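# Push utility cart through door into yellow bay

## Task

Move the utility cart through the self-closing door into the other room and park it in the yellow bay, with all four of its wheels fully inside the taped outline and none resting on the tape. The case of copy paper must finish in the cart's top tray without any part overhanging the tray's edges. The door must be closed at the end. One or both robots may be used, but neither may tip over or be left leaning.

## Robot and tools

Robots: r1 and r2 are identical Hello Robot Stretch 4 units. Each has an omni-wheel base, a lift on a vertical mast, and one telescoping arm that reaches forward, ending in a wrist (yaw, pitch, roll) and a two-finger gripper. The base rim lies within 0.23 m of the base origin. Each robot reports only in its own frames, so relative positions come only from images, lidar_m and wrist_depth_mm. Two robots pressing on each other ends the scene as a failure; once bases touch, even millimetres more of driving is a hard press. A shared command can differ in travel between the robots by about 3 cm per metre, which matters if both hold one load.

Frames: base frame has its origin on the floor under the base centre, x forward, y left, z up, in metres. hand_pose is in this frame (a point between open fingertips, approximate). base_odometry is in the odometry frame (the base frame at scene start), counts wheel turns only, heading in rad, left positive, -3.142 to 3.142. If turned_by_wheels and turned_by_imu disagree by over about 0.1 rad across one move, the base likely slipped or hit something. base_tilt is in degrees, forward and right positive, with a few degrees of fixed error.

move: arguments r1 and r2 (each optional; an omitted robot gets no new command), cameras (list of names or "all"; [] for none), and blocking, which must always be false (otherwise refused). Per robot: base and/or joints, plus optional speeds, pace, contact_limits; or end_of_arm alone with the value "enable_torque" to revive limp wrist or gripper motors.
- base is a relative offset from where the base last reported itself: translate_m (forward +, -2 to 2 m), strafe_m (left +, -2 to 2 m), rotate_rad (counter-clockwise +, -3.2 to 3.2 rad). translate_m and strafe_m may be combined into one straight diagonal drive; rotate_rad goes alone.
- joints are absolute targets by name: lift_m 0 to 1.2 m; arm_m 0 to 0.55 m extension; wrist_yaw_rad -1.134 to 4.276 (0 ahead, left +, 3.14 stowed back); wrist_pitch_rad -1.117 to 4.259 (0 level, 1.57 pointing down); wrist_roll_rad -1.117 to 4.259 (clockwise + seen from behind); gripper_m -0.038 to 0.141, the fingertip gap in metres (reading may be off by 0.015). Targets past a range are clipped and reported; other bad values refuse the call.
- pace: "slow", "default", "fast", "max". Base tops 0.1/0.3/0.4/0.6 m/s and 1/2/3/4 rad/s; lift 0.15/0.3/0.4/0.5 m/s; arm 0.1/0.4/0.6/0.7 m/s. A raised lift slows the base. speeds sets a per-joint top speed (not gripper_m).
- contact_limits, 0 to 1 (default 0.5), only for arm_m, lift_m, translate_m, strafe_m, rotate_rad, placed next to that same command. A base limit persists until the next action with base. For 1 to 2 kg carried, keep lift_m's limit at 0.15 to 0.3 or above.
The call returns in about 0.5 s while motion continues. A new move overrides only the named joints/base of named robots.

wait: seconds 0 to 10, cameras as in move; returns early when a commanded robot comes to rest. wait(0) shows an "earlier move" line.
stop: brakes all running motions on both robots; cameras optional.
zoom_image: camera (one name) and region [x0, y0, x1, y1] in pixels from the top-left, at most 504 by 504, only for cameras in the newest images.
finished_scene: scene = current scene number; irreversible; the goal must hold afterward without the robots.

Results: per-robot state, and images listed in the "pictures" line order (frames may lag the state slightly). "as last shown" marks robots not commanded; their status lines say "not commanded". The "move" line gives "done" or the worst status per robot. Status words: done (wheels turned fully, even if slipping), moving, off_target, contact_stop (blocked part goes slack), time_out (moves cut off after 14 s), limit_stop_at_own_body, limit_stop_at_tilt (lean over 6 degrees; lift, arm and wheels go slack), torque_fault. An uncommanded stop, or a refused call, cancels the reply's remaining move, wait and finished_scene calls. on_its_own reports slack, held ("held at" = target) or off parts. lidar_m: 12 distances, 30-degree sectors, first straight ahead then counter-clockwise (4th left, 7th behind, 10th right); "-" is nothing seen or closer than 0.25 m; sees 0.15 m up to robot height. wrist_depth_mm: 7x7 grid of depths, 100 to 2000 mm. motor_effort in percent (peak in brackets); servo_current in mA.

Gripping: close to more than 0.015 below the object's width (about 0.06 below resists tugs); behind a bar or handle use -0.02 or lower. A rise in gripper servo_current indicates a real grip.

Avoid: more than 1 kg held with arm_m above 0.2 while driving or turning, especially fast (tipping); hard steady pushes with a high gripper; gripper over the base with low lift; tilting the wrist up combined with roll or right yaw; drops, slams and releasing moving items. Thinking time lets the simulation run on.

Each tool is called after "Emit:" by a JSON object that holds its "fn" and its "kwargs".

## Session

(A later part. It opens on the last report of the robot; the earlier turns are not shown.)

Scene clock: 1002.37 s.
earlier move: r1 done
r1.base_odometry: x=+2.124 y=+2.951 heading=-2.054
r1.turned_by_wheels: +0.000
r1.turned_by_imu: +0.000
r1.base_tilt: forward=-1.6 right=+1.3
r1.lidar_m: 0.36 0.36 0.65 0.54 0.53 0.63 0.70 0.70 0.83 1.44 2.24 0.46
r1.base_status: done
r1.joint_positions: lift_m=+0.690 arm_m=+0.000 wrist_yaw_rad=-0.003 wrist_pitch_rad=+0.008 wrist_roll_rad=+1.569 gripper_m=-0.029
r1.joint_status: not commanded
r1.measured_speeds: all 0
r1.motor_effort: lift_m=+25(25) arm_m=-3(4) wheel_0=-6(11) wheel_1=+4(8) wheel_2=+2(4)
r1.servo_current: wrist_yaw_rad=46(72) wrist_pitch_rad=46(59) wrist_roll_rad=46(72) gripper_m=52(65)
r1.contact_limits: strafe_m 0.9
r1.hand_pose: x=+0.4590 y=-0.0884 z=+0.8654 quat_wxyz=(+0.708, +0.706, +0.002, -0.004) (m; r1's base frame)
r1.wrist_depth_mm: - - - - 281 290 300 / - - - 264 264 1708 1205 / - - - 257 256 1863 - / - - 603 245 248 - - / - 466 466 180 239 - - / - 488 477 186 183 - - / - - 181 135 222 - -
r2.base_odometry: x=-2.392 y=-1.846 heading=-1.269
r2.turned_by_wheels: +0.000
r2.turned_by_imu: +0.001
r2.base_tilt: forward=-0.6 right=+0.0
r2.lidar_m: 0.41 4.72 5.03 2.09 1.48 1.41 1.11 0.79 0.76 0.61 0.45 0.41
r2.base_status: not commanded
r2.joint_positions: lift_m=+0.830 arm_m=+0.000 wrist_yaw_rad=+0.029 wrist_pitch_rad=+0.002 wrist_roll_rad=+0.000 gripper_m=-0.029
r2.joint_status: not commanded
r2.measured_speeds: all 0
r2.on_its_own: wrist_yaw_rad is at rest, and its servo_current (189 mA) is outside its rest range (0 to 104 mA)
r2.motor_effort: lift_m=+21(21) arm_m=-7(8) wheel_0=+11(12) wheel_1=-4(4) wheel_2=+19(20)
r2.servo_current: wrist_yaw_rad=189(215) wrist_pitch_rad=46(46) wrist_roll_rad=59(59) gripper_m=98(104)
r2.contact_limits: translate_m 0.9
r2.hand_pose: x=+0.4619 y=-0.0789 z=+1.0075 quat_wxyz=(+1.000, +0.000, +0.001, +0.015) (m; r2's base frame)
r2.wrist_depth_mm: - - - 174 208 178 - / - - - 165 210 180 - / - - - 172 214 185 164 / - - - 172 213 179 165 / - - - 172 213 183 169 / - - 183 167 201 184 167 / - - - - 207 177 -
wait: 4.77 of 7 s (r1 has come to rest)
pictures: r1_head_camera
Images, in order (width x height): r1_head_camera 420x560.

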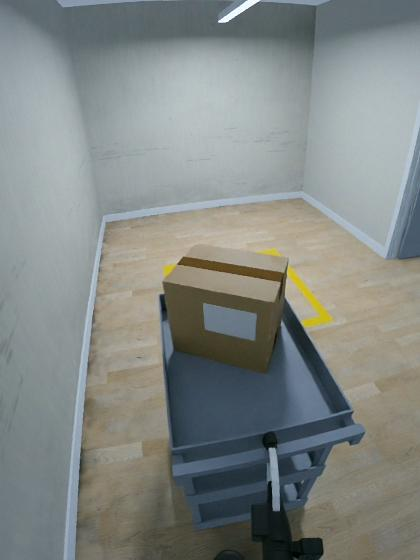

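Emit:
{"fn": "move", "kwargs": {"blocking": false, "r1": {"base":{"strafe_m":0.17},"pace":"slow","contact_limits":{"strafe_m":0.9}}, "cameras": []}}

Emit:
{"fn": "wait", "kwargs": {"seconds": 7, "cameras": ["r1_head_camera"]}}

Emit:
{"fn": "move", "kwargs": {"blocking": false, "r1": {"base":{"translate_m":0.3},"pace":"slow","contact_limits":{"translate_m":0.9}}, "cameras": []}}

Emit:
{"fn": "wait", "kwargs": {"seconds": 7, "cameras": ["r1_head_camera"]}}

Scene clock: 1011.80 s.
move: r1 moving
r1.base_odometry: x=+2.137 y=+2.945 heading=-2.055
r1.turned_by_wheels: +0.000
r1.turned_by_imu: -0.001
r1.base_tilt: forward=-1.6 right=+1.3
r1.lidar_m: 0.34 0.35 0.60 0.51 0.52 0.59 0.70 0.67 0.85 1.46 2.25 0.43
r1.base_status: strafe_m moving
r1.joint_positions: lift_m=+0.690 arm_m=+0.000 wrist_yaw_rad=-0.003 wrist_pitch_rad=+0.008 wrist_roll_rad=+1.569 gripper_m=-0.029
r1.joint_status: not commanded
r1.measured_speeds: translate_m=+0.000 strafe_m=+0.056 rotate_rad=+0.000 lift_m=+0.000 arm_m=+0.000 wrist_yaw_rad=+0.000 wrist_pitch_rad=+0.000 wrist_roll_rad=+0.000
r1.motor_effort: lift_m=+25(25) arm_m=-3(4) wheel_0=-11(11) wheel_1=+6(8) wheel_2=+1(2)
r1.servo_current: wrist_yaw_rad=65(65) wrist_pitch_rad=52(59) wrist_roll_rad=33(59) gripper_m=59(59)
r1.contact_limits: strafe_m 0.9
r1.hand_pose: x=+0.4590 y=-0.0884 z=+0.8654 quat_wxyz=(+0.708, +0.706, +0.002, -0.004) (m; r1's base frame)
r1.wrist_depth_mm: - - - - 279 290 303 / - - - 263 262 1708 1229 / - - - 256 254 1808 - / - - 591 244 247 - - / - 466 466 180 238 - - / - 492 473 185 181 - - / - - 180 136 221 - -
r2.base_odometry: x=-2.392 y=-1.846 heading=-1.269
r2.turned_by_wheels: +0.000
r2.turned_by_imu: +0.000
r2.base_tilt: forward=-0.6 right=+0.0
r2.lidar_m: 0.39 4.72 5.03 2.04 1.49 1.43 1.09 0.80 0.75 0.59 0.45 0.42
r2.base_status: not commanded
r2.joint_positions: lift_m=+0.830 arm_m=+0.000 wrist_yaw_rad=+0.029 wrist_pitch_rad=+0.002 wrist_roll_rad=+0.000 gripper_m=-0.029
r2.joint_status: not commanded
r2.measured_speeds: all 0
r2.motor_effort: lift_m=+21(21) arm_m=-7(7) wheel_0=+11(11) wheel_1=-4(4) wheel_2=+19(20)
r2.servo_current: wrist_yaw_rad=189(208) wrist_pitch_rad=39(46) wrist_roll_rad=59(59) gripper_m=91(104)
r2.contact_limits: translate_m 0.9
r2.hand_pose: x=+0.4619 y=-0.0789 z=+1.0075 quat_wxyz=(+1.000, +0.000, +0.001, +0.015) (m; r2's base frame)
r2.wrist_depth_mm: - - - 174 208 178 - / - - - 165 210 180 - / - - - 172 215 184 164 / - - - 172 213 179 165 / - - - 172 213 183 169 / - - 183 167 200 183 167 / - - - - 207 178 -
pictures: none
No camera images: "cameras" was empty.

Scene clock: 1014.13 s.
earlier move: r1 done
r1.base_odometry: x=+2.274 y=+2.872 heading=-2.054
r1.turned_by_wheels: +0.000
r1.turned_by_imu: +0.000
r1.base_tilt: forward=-1.6 right=+1.3
r1.lidar_m: 0.37 0.39 0.43 0.36 0.35 0.45 0.76 0.76 0.89 1.56 2.38 0.43
r1.base_status: done
r1.joint_positions: lift_m=+0.690 arm_m=+0.000 wrist_yaw_rad=-0.003 wrist_pitch_rad=+0.008 wrist_roll_rad=+1.569 gripper_m=-0.029
r1.joint_status: not commanded
r1.measured_speeds: all 0
r1.motor_effort: lift_m=+25(25) arm_m=-4(4) wheel_0=-3(12) wheel_1=+2(8) wheel_2=-1(2)
r1.servo_current: wrist_yaw_rad=59(78) wrist_pitch_rad=52(59) wrist_roll_rad=46(78) gripper_m=59(65)
r1.contact_limits: strafe_m 0.9
r1.hand_pose: x=+0.4590 y=-0.0884 z=+0.8654 quat_wxyz=(+0.708, +0.706, +0.002, -0.004) (m; r1's base frame)
r1.wrist_depth_mm: - - - 249 249 1618 1182 / - - - 247 245 1708 - / - - - 241 241 - - / - 504 477 236 238 - - / - 484 480 175 235 - - / - - 504 185 183 - - / - - 181 138 227 - -
r2.base_odometry: x=-2.392 y=-1.846 heading=-1.269
r2.turned_by_wheels: +0.000
r2.turned_by_imu: +0.000
r2.base_tilt: forward=-0.7 right=+0.0
r2.lidar_m: 0.39 4.74 5.03 2.07 1.51 1.45 1.09 0.80 0.74 0.60 0.45 0.41
r2.base_status: not commanded
r2.joint_positions: lift_m=+0.830 arm_m=+0.000 wrist_yaw_rad=+0.029 wrist_pitch_rad=+0.002 wrist_roll_rad=+0.000 gripper_m=-0.029
r2.joint_status: not commanded
r2.measured_speeds: all 0
r2.on_its_own: wrist_yaw_rad is at rest, and its servo_current (195 mA) is outside its rest range (0 to 104 mA)
r2.motor_effort: lift_m=+21(21) arm_m=-7(8) wheel_0=+11(11) wheel_1=-3(4) wheel_2=+19(20)
r2.servo_current: wrist_yaw_rad=195(208) wrist_pitch_rad=39(46) wrist_roll_rad=46(72) gripper_m=98(104)
r2.contact_limits: translate_m 0.9
r2.hand_pose: x=+0.4619 y=-0.0789 z=+1.0075 quat_wxyz=(+1.000, +0.000, +0.001, +0.015) (m; r2's base frame)
r2.wrist_depth_mm: - - - 174 208 179 - / - - - 165 209 180 - / - - - 172 216 185 163 / - - - 172 212 179 165 / - - - 172 213 183 168 / - - 183 167 201 184 167 / - - - - 208 178 -
wait: 2.33 of 7 s (r1 has come to rest)
pictures: r1_head_camera
Images, in order (width x height): r1_head_camera 420x560.

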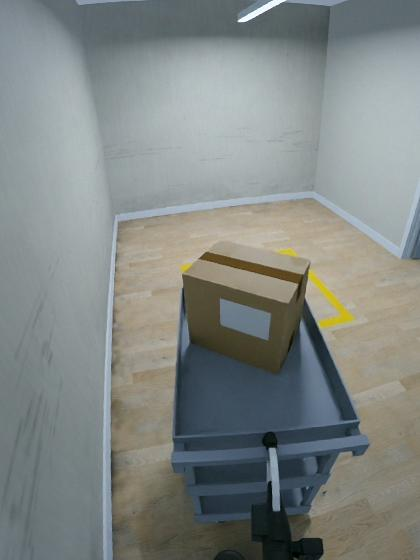

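Scene clock: 1014.63 s.
move: r1 moving
r1.base_odometry: x=+2.269 y=+2.861 heading=-2.055
r1.turned_by_wheels: +0.000
r1.turned_by_imu: +0.000
r1.base_tilt: forward=-1.6 right=+1.3
r1.lidar_m: 0.37 0.40 0.44 0.34 0.36 0.45 0.75 0.75 0.91 1.57 2.40 0.45
r1.base_status: translate_m moving
r1.joint_positions: lift_m=+0.690 arm_m=+0.000 wrist_yaw_rad=-0.003 wrist_pitch_rad=+0.008 wrist_roll_rad=+1.569 gripper_m=-0.029
r1.joint_status: not commanded
r1.measured_speeds: translate_m=+0.050 strafe_m=+0.000 rotate_rad=+0.003 lift_m=+0.000 arm_m=+0.000 wrist_yaw_rad=+0.000 wrist_pitch_rad=+0.000 wrist_roll_rad=+0.000
r1.motor_effort: lift_m=+25(25) arm_m=+1(3) wheel_0=+3(6) wheel_1=+6(7) wheel_2=-11(12)
r1.servo_current: wrist_yaw_rad=59(65) wrist_pitch_rad=59(59) wrist_roll_rad=65(65) gripper_m=59(59)
r1.contact_limits: translate_m 0.9
r1.hand_pose: x=+0.4590 y=-0.0884 z=+0.8654 quat_wxyz=(+0.708, +0.706, +0.002, -0.004) (m; r1's base frame)
r1.wrist_depth_mm: - - - 250 251 1499 1205 / - - - 246 247 1708 1281 / - - - 241 242 831 - / - 544 484 236 238 - - / - 480 473 174 236 - - / - - 496 185 183 - - / - - 181 138 225 - -
r2.base_odometry: x=-2.392 y=-1.846 heading=-1.269
r2.turned_by_wheels: +0.000
r2.turned_by_imu: +0.000
r2.base_tilt: forward=-0.6 right=+0.0
r2.lidar_m: 0.40 4.72 5.04 2.04 1.50 1.44 1.09 0.81 0.75 0.61 0.45 0.42
r2.base_status: not commanded
r2.joint_positions: lift_m=+0.830 arm_m=+0.000 wrist_yaw_rad=+0.029 wrist_pitch_rad=+0.002 wrist_roll_rad=+0.000 gripper_m=-0.029
r2.joint_status: not commanded
r2.measured_speeds: all 0
r2.motor_effort: lift_m=+21(21) arm_m=-7(7) wheel_0=+11(11) wheel_1=-3(4) wheel_2=+19(20)
r2.servo_current: wrist_yaw_rad=195(202) wrist_pitch_rad=46(52) wrist_roll_rad=46(59) gripper_m=98(98)
r2.contact_limits: translate_m 0.9
r2.hand_pose: x=+0.4619 y=-0.0789 z=+1.0075 quat_wxyz=(+1.000, +0.000, +0.001, +0.015) (m; r2's base frame)
r2.wrist_depth_mm: - - - 174 208 179 - / - - - 165 209 180 - / - - - 172 215 185 164 / - - - 173 213 179 165 / - - - 172 213 183 169 / - - 183 167 201 183 167 / - - - - 206 177 -
pictures: none
No camera images: "cameras" was empty.

Scene clock: 1018.43 s.
earlier move: r1 done
r1.base_odometry: x=+2.135 y=+2.607 heading=-2.054
r1.turned_by_wheels: +0.001
r1.turned_by_imu: +0.001
r1.base_tilt: forward=-1.6 right=+1.3
r1.lidar_m: 0.32 0.28 0.52 0.44 0.44 0.54 0.99 1.03 1.17 2.20 2.33 0.46
r1.base_status: done
r1.joint_positions: lift_m=+0.690 arm_m=+0.000 wrist_yaw_rad=+0.001 wrist_pitch_rad=+0.008 wrist_roll_rad=+1.569 gripper_m=-0.029
r1.joint_status: not commanded
r1.measured_speeds: all 0
r1.motor_effort: lift_m=+25(25) arm_m=+4(4) wheel_0=+4(9) wheel_1=+3(8) wheel_2=-1(12)
r1.servo_current: wrist_yaw_rad=26(65) wrist_pitch_rad=46(65) wrist_roll_rad=39(65) gripper_m=52(65)
r1.contact_limits: translate_m 0.9
r1.hand_pose: x=+0.4593 y=-0.0872 z=+0.8654 quat_wxyz=(+0.708, +0.706, +0.003, -0.003) (m; r1's base frame)
r1.wrist_depth_mm: - - - 271 - 1808 1229 / - - - - 325 332 338 / - - - - 290 1756 1308 / - - - 259 262 1808 - / - - 647 243 246 - - / - 449 449 183 228 - - / - 449 178 129 211 - -
r2.base_odometry: x=-2.392 y=-1.846 heading=-1.269
r2.turned_by_wheels: +0.000
r2.turned_by_imu: +0.001
r2.base_tilt: forward=-0.7 right=+0.0
r2.lidar_m: 0.39 4.71 5.03 2.08 1.49 1.44 1.10 0.82 0.75 0.58 0.44 0.42
r2.base_status: not commanded
r2.joint_positions: lift_m=+0.830 arm_m=+0.000 wrist_yaw_rad=+0.029 wrist_pitch_rad=+0.002 wrist_roll_rad=+0.000 gripper_m=-0.029
r2.joint_status: not commanded
r2.measured_speeds: all 0
r2.on_its_own: wrist_yaw_rad is at rest, and its servo_current (208 mA) is outside its rest range (0 to 104 mA)
r2.motor_effort: lift_m=+21(21) arm_m=-7(8) wheel_0=+11(11) wheel_1=-3(4) wheel_2=+19(20)
r2.servo_current: wrist_yaw_rad=208(208) wrist_pitch_rad=46(52) wrist_roll_rad=46(59) gripper_m=98(104)
r2.contact_limits: translate_m 0.9
r2.hand_pose: x=+0.4619 y=-0.0789 z=+1.0075 quat_wxyz=(+1.000, +0.000, +0.001, +0.015) (m; r2's base frame)
r2.wrist_depth_mm: - - - 175 208 179 - / - - - 165 209 180 - / - - - 172 216 185 164 / - - - 172 213 179 165 / - - - 172 214 183 168 / - - 183 167 201 184 167 / - - - - 206 177 -
wait: 3.80 of 7 s (r1 has come to rest)
pictures: r1_head_camera
Images, in order (width x height): r1_head_camera 420x560.

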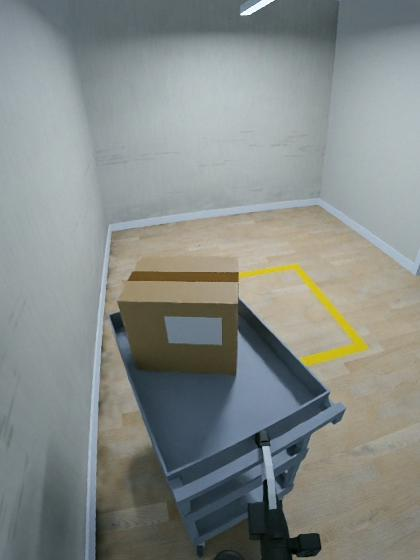

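Emit:
{"fn": "move", "kwargs": {"blocking": false, "r1": {"base":{"rotate_rad":0.4},"pace":"slow","contact_limits":{"rotate_rad":0.9}}, "cameras": []}}

Emit:
{"fn": "wait", "kwargs": {"seconds": 5, "cameras": ["r1_head_camera"]}}

Scene clock: 1041.40 s.
move: r1 moving
r1.base_odometry: x=+2.135 y=+2.607 heading=-1.931
r1.turned_by_wheels: +0.123
r1.turned_by_imu: +0.123
r1.base_tilt: forward=-1.6 right=+1.3
r1.lidar_m: 0.32 0.36 0.49 0.45 0.43 0.57 1.04 1.06 1.35 2.32 2.32 0.44
r1.base_status: rotate_rad moving
r1.joint_positions: lift_m=+0.690 arm_m=+0.000 wrist_yaw_rad=-0.012 wrist_pitch_rad=+0.008 wrist_roll_rad=+1.569 gripper_m=-0.029
r1.joint_status: not commanded
r1.measured_speeds: translate_m=-0.002 strafe_m=+0.000 rotate_rad=+0.488 lift_m=+0.000 arm_m=+0.000 wrist_yaw_rad=-0.035 wrist_pitch_rad=+0.000 wrist_roll_rad=+0.000
r1.motor_effort: lift_m=+25(25) arm_m=+4(4) wheel_0=-13(13) wheel_1=-5(7) wheel_2=-14(14)
r1.servo_current: wrist_yaw_rad=78(78) wrist_pitch_rad=52(59) wrist_roll_rad=39(59) gripper_m=46(59)
r1.contact_limits: rotate_rad 0.9
r1.hand_pose: x=+0.4582 y=-0.0910 z=+0.8654 quat_wxyz=(+0.708, +0.706, -0.002, -0.007) (m; r1's base frame)
r1.wrist_depth_mm: - - - - 325 330 1118 / - - - - 304 1499 1138 / - - - - 278 1756 1281 / - - - 259 257 1863 - / - - 544 212 241 - - / - 452 193 183 181 - - / - 459 466 128 212 133 -
r2.base_odometry: x=-2.392 y=-1.846 heading=-1.269
r2.turned_by_wheels: +0.000
r2.turned_by_imu: +0.000
r2.base_tilt: forward=-0.6 right=+0.0
r2.lidar_m: 0.40 4.72 5.05 2.05 1.51 1.43 1.10 0.79 0.76 0.60 0.46 0.43
r2.base_status: not commanded
r2.joint_positions: lift_m=+0.830 arm_m=+0.000 wrist_yaw_rad=+0.029 wrist_pitch_rad=+0.002 wrist_roll_rad=+0.000 gripper_m=-0.029
r2.joint_status: not commanded
r2.measured_speeds: all 0
r2.motor_effort: lift_m=+21(21) arm_m=-7(8) wheel_0=+11(11) wheel_1=-3(4) wheel_2=+19(20)
r2.servo_current: wrist_yaw_rad=195(208) wrist_pitch_rad=46(46) wrist_roll_rad=59(59) gripper_m=91(104)
r2.contact_limits: translate_m 0.9
r2.hand_pose: x=+0.4619 y=-0.0789 z=+1.0075 quat_wxyz=(+1.000, +0.000, +0.001, +0.015) (m; r2's base frame)
r2.wrist_depth_mm: - - - 174 208 179 - / - - - 165 209 180 - / - - - 172 215 185 164 / - - - 173 213 179 165 / - - - 172 214 183 169 / - - 182 167 202 184 167 / - - - - 206 178 -
pictures: none
No camera images: "cameras" was empty.

Scene clock: 1042.43 s.
earlier move: r1 done
r1.base_odometry: x=+2.135 y=+2.607 heading=-1.655
r1.turned_by_wheels: +0.276
r1.turned_by_imu: +0.277
r1.base_tilt: forward=-1.6 right=+1.3
r1.lidar_m: 0.39 0.41 0.45 0.43 0.50 0.80 1.02 1.15 1.75 2.35 2.94 0.42
r1.base_status: done
r1.joint_positions: lift_m=+0.690 arm_m=+0.000 wrist_yaw_rad=+0.003 wrist_pitch_rad=+0.008 wrist_roll_rad=+1.569 gripper_m=-0.029
r1.joint_status: not commanded
r1.measured_speeds: all 0
r1.motor_effort: lift_m=+25(25) arm_m=-4(4) wheel_0=-5(16) wheel_1=-3(8) wheel_2=+0(16)
r1.servo_current: wrist_yaw_rad=52(78) wrist_pitch_rad=52(59) wrist_roll_rad=52(65) gripper_m=59(59)
r1.contact_limits: rotate_rad 0.9
r1.hand_pose: x=+0.4595 y=-0.0866 z=+0.8654 quat_wxyz=(+0.708, +0.706, +0.004, -0.002) (m; r1's base frame)
r1.wrist_depth_mm: - - - - 220 1576 1205 / - - - 163 223 - - / - 512 488 166 226 - - / - 473 469 167 228 - - / - 544 517 168 231 - - / - - 559 186 183 - - / - 132 154 134 236 - -
r2.base_odometry: x=-2.392 y=-1.846 heading=-1.269
r2.turned_by_wheels: +0.000
r2.turned_by_imu: +0.000
r2.base_tilt: forward=-0.7 right=+0.0
r2.lidar_m: 0.40 4.74 5.04 2.05 1.50 1.45 1.10 0.80 0.75 0.60 0.43 0.43
r2.base_status: not commanded
r2.joint_positions: lift_m=+0.830 arm_m=+0.000 wrist_yaw_rad=+0.029 wrist_pitch_rad=+0.002 wrist_roll_rad=+0.000 gripper_m=-0.029
r2.joint_status: not commanded
r2.measured_speeds: all 0
r2.on_its_own: wrist_yaw_rad is at rest, and its servo_current (202 mA) is outside its rest range (0 to 104 mA)
r2.motor_effort: lift_m=+21(21) arm_m=-8(8) wheel_0=+11(11) wheel_1=-3(4) wheel_2=+19(20)
r2.servo_current: wrist_yaw_rad=202(208) wrist_pitch_rad=39(46) wrist_roll_rad=46(59) gripper_m=91(104)
r2.contact_limits: translate_m 0.9
r2.hand_pose: x=+0.4619 y=-0.0789 z=+1.0075 quat_wxyz=(+1.000, +0.000, +0.001, +0.015) (m; r2's base frame)
r2.wrist_depth_mm: - - - 174 208 179 - / - - - 165 209 180 - / - - - 172 216 185 164 / - - - 172 213 179 165 / - - - 172 213 184 169 / - - 183 167 201 183 167 / - - - - 207 178 -
wait: 1.03 of 5 s (r1 has come to rest)
pictures: r1_head_camera
Images, in order (width x height): r1_head_camera 420x560.

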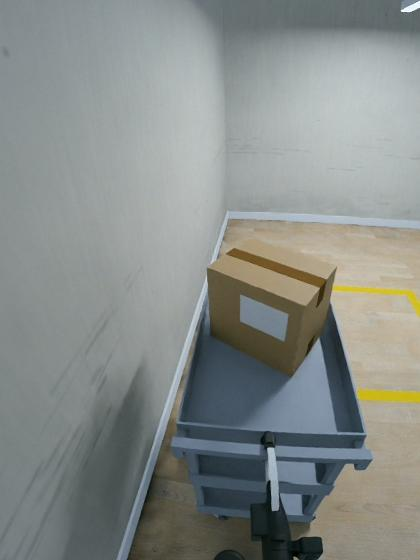

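Emit:
{"fn": "move", "kwargs": {"blocking": false, "r1": {"base":{"strafe_m":-0.35},"pace":"slow","contact_limits":{"strafe_m":0.9}}, "cameras": []}}

Emit:
{"fn": "wait", "kwargs": {"seconds": 7, "cameras": []}}

Emit:
{"fn": "move", "kwargs": {"blocking": false, "r1": {"base":{"strafe_m":-0.23,"translate_m":-0.6},"pace":"slow","contact_limits":{"translate_m":0.9}}, "cameras": []}}

Emit:
{"fn": "wait", "kwargs": {"seconds": 9, "cameras": ["r1_head_camera"]}}

Scene clock: 1082.93 s.
move: r1 moving
r1.base_odometry: x=+2.121 y=+2.608 heading=-1.654
r1.turned_by_wheels: +0.000
r1.turned_by_imu: +0.000
r1.base_tilt: forward=-1.6 right=+1.3
r1.lidar_m: 0.40 0.43 0.45 0.44 0.48 0.81 1.03 1.14 1.73 2.31 2.97 0.43
r1.base_status: strafe_m moving
r1.joint_positions: lift_m=+0.690 arm_m=+0.000 wrist_yaw_rad=+0.003 wrist_pitch_rad=+0.008 wrist_roll_rad=+1.569 gripper_m=-0.029
r1.joint_status: not commanded
r1.measured_speeds: translate_m=+0.000 strafe_m=-0.056 rotate_rad=-0.003 lift_m=+0.000 arm_m=+0.000 wrist_yaw_rad=+0.000 wrist_pitch_rad=+0.000 wrist_roll_rad=+0.000
r1.motor_effort: lift_m=+25(25) arm_m=-3(4) wheel_0=+9(9) wheel_1=-7(8) wheel_2=+0(1)
r1.servo_current: wrist_yaw_rad=59(59) wrist_pitch_rad=52(59) wrist_roll_rad=52(59) gripper_m=59(59)
r1.contact_limits: strafe_m 0.9
r1.hand_pose: x=+0.4595 y=-0.0866 z=+0.8654 quat_wxyz=(+0.708, +0.706, +0.004, -0.002) (m; r1's base frame)
r1.wrist_depth_mm: - - - 216 218 1618 - / - - - 220 221 - - / - 504 484 224 224 - - / - 466 466 166 228 - - / - 525 517 168 229 - - / - - 554 185 231 - - / - 132 155 138 236 - -
r2.base_odometry: x=-2.392 y=-1.846 heading=-1.269
r2.turned_by_wheels: +0.000
r2.turned_by_imu: +0.000
r2.base_tilt: forward=-0.6 right=+0.0
r2.lidar_m: 0.40 4.73 5.03 2.04 1.50 1.44 1.09 0.81 0.76 0.60 0.45 0.41
r2.base_status: not commanded
r2.joint_positions: lift_m=+0.830 arm_m=+0.000 wrist_yaw_rad=+0.029 wrist_pitch_rad=+0.002 wrist_roll_rad=+0.000 gripper_m=-0.029
r2.joint_status: not commanded
r2.measured_speeds: all 0
r2.motor_effort: lift_m=+21(21) arm_m=-7(8) wheel_0=+11(11) wheel_1=-3(4) wheel_2=+19(20)
r2.servo_current: wrist_yaw_rad=195(202) wrist_pitch_rad=39(52) wrist_roll_rad=46(65) gripper_m=98(98)
r2.contact_limits: translate_m 0.9
r2.hand_pose: x=+0.4619 y=-0.0789 z=+1.0075 quat_wxyz=(+1.000, +0.000, +0.001, +0.015) (m; r2's base frame)
r2.wrist_depth_mm: - - - 175 207 179 - / - - - 165 208 180 - / - - - 172 216 185 164 / - - - 172 213 179 166 / - - - 172 213 183 169 / - - 183 167 201 184 167 / - - - - 207 178 -
pictures: none
No camera images: "cameras" was empty.

Scene clock: 1087.07 s.
earlier move: r1 done
r1.base_odometry: x=+1.786 y=+2.636 heading=-1.654
r1.turned_by_wheels: +0.000
r1.turned_by_imu: +0.000
r1.base_tilt: forward=-1.6 right=+1.3
r1.lidar_m: 0.33 0.32 0.80 0.78 0.88 1.09 1.07 1.16 1.87 1.99 2.68 0.47
r1.base_status: done
r1.joint_positions: lift_m=+0.690 arm_m=+0.000 wrist_yaw_rad=+0.003 wrist_pitch_rad=+0.008 wrist_roll_rad=+1.569 gripper_m=-0.029
r1.joint_status: not commanded
r1.measured_speeds: all 0
r1.motor_effort: lift_m=+25(25) arm_m=-4(4) wheel_0=+3(12) wheel_1=-2(8) wheel_2=+3(4)
r1.servo_current: wrist_yaw_rad=65(65) wrist_pitch_rad=52(59) wrist_roll_rad=39(72) gripper_m=52(65)
r1.contact_limits: strafe_m 0.9
r1.hand_pose: x=+0.4595 y=-0.0866 z=+0.8654 quat_wxyz=(+0.708, +0.706, +0.004, -0.002) (m; r1's base frame)
r1.wrist_depth_mm: - - - - - 1576 1205 / - - - - 307 342 342 / - - - - 281 1708 1281 / - - - 260 260 - - / - - 559 239 245 - - / - 455 452 186 229 - - / - 459 178 130 214 - -
r2.base_odometry: x=-2.392 y=-1.846 heading=-1.269
r2.turned_by_wheels: +0.000
r2.turned_by_imu: +0.001
r2.base_tilt: forward=-0.7 right=+0.1
r2.lidar_m: 0.40 4.72 5.04 2.03 1.51 1.44 1.10 0.80 0.75 0.61 0.42 0.42
r2.base_status: not commanded
r2.joint_positions: lift_m=+0.830 arm_m=+0.000 wrist_yaw_rad=+0.029 wrist_pitch_rad=+0.002 wrist_roll_rad=+0.000 gripper_m=-0.029
r2.joint_status: not commanded
r2.measured_speeds: all 0
r2.on_its_own: wrist_yaw_rad is at rest, and its servo_current (195 mA) is outside its rest range (0 to 104 mA)
r2.motor_effort: lift_m=+21(21) arm_m=-7(8) wheel_0=+11(12) wheel_1=-3(4) wheel_2=+19(20)
r2.servo_current: wrist_yaw_rad=195(215) wrist_pitch_rad=39(52) wrist_roll_rad=39(65) gripper_m=98(104)
r2.contact_limits: translate_m 0.9
r2.hand_pose: x=+0.4619 y=-0.0789 z=+1.0075 quat_wxyz=(+1.000, +0.000, +0.001, +0.015) (m; r2's base frame)
r2.wrist_depth_mm: - - - 174 208 179 - / - - - 165 209 180 - / - - - 172 215 185 164 / - - - 171 213 179 165 / - - - 171 214 183 169 / - - 183 167 201 184 167 / - - - - 207 178 -
wait: 4.13 of 7 s (r1 has come to rest)
pictures: none
No camera images: "cameras" was empty.

Scene clock: 1087.57 s.
move: r1 moving
r1.base_odometry: x=+1.782 y=+2.649 heading=-1.654
r1.turned_by_wheels: +0.000
r1.turned_by_imu: +0.000
r1.base_tilt: forward=-1.6 right=+1.2
r1.lidar_m: 0.33 0.32 0.79 0.80 0.89 1.08 1.06 1.18 1.87 1.98 2.66 0.45
r1.base_status: translate_m moving; strafe_m moving
r1.joint_positions: lift_m=+0.690 arm_m=+0.000 wrist_yaw_rad=+0.003 wrist_pitch_rad=+0.008 wrist_roll_rad=+1.569 gripper_m=-0.029
r1.joint_status: not commanded
r1.measured_speeds: translate_m=-0.049 strafe_m=-0.019 rotate_rad=-0.001 lift_m=+0.000 arm_m=+0.000 wrist_yaw_rad=+0.000 wrist_pitch_rad=+0.000 wrist_roll_rad=+0.000
r1.motor_effort: lift_m=+25(25) arm_m=-4(4) wheel_0=-4(4) wheel_1=-6(7) wheel_2=+9(12)
r1.servo_current: wrist_yaw_rad=52(65) wrist_pitch_rad=46(59) wrist_roll_rad=46(65) gripper_m=52(59)
r1.contact_limits: translate_m 0.9
r1.hand_pose: x=+0.4595 y=-0.0866 z=+0.8654 quat_wxyz=(+0.708, +0.706, +0.004, -0.002) (m; r1's base frame)
r1.wrist_depth_mm: - - - - - 1618 1205 / - - - - 307 342 342 / - - - - 279 1808 1281 / - - - 260 259 - - / - - 554 237 245 - - / - 455 455 186 229 - - / - 462 178 130 214 - -
r2.base_odometry: x=-2.392 y=-1.846 heading=-1.269
r2.turned_by_wheels: +0.000
r2.turned_by_imu: +0.000
r2.base_tilt: forward=-0.6 right=+0.0
r2.lidar_m: 0.40 4.74 5.01 2.07 1.52 1.45 1.11 0.80 0.75 0.59 0.47 0.41
r2.base_status: not commanded
r2.joint_positions: lift_m=+0.830 arm_m=+0.000 wrist_yaw_rad=+0.029 wrist_pitch_rad=+0.002 wrist_roll_rad=+0.000 gripper_m=-0.029
r2.joint_status: not commanded
r2.measured_speeds: all 0
r2.motor_effort: lift_m=+21(21) arm_m=-7(8) wheel_0=+11(11) wheel_1=-4(4) wheel_2=+19(20)
r2.servo_current: wrist_yaw_rad=202(202) wrist_pitch_rad=33(46) wrist_roll_rad=46(52) gripper_m=91(98)
r2.contact_limits: translate_m 0.9
r2.hand_pose: x=+0.4619 y=-0.0789 z=+1.0075 quat_wxyz=(+1.000, +0.000, +0.001, +0.015) (m; r2's base frame)
r2.wrist_depth_mm: - - - 174 208 179 - / - - - 165 210 180 - / - - - 172 216 185 164 / - - - 173 213 179 165 / - - - 172 213 183 168 / - - 183 167 202 185 167 / - - - - 206 177 -
pictures: none
No camera images: "cameras" was empty.

Scene clock: 1094.70 s.
earlier move: r1 done
r1.base_odometry: x=+1.607 y=+3.253 heading=-1.655
r1.turned_by_wheels: +0.000
r1.turned_by_imu: -0.002
r1.base_tilt: forward=-1.6 right=+1.3
r1.lidar_m: 0.29 0.30 1.11 1.09 0.66 0.52 0.47 0.56 0.91 1.66 1.82 0.46
r1.base_status: done
r1.joint_positions: lift_m=+0.690 arm_m=+0.000 wrist_yaw_rad=+0.003 wrist_pitch_rad=+0.008 wrist_roll_rad=+1.569 gripper_m=-0.029
r1.joint_status: not commanded
r1.measured_speeds: all 0
r1.motor_effort: lift_m=+25(25) arm_m=-4(4) wheel_0=-4(8) wheel_1=-2(7) wheel_2=+2(12)
r1.servo_current: wrist_yaw_rad=52(72) wrist_pitch_rad=52(59) wrist_roll_rad=46(65) gripper_m=52(65)
r1.contact_limits: translate_m 0.9
r1.hand_pose: x=+0.4595 y=-0.0866 z=+0.8654 quat_wxyz=(+0.708, +0.706, +0.004, -0.002) (m; r1's base frame)
r1.wrist_depth_mm: - - - 286 - 1708 1205 / - - - - 343 349 353 / - - - - 309 1661 1281 / - - - - 272 1863 - / - - - 249 251 - - / - 480 449 186 228 - - / - 442 178 135 208 - -
r2.base_odometry: x=-2.392 y=-1.846 heading=-1.269
r2.turned_by_wheels: +0.000
r2.turned_by_imu: +0.001
r2.base_tilt: forward=-0.7 right=+0.0
r2.lidar_m: 0.41 4.72 5.03 2.06 1.52 1.42 1.07 0.78 0.77 0.59 0.44 0.42
r2.base_status: not commanded
r2.joint_positions: lift_m=+0.830 arm_m=+0.000 wrist_yaw_rad=+0.029 wrist_pitch_rad=+0.002 wrist_roll_rad=+0.000 gripper_m=-0.029
r2.joint_status: not commanded
r2.measured_speeds: all 0
r2.on_its_own: wrist_yaw_rad is at rest, and its servo_current (195 mA) is outside its rest range (0 to 104 mA)
r2.motor_effort: lift_m=+21(21) arm_m=-8(8) wheel_0=+11(12) wheel_1=-3(4) wheel_2=+19(20)
r2.servo_current: wrist_yaw_rad=195(215) wrist_pitch_rad=39(46) wrist_roll_rad=52(59) gripper_m=98(104)
r2.contact_limits: translate_m 0.9
r2.hand_pose: x=+0.4619 y=-0.0789 z=+1.0075 quat_wxyz=(+1.000, +0.000, +0.001, +0.015) (m; r2's base frame)
r2.wrist_depth_mm: - - - 174 208 179 - / - - - 166 209 180 - / - - - 172 214 185 164 / - - - 172 213 179 165 / - - - 171 214 183 169 / - - 183 168 201 185 167 / - - - - 207 177 -
wait: 7.13 of 9 s (r1 has come to rest)
pictures: r1_head_camera
Images, in order (width x height): r1_head_camera 420x560.

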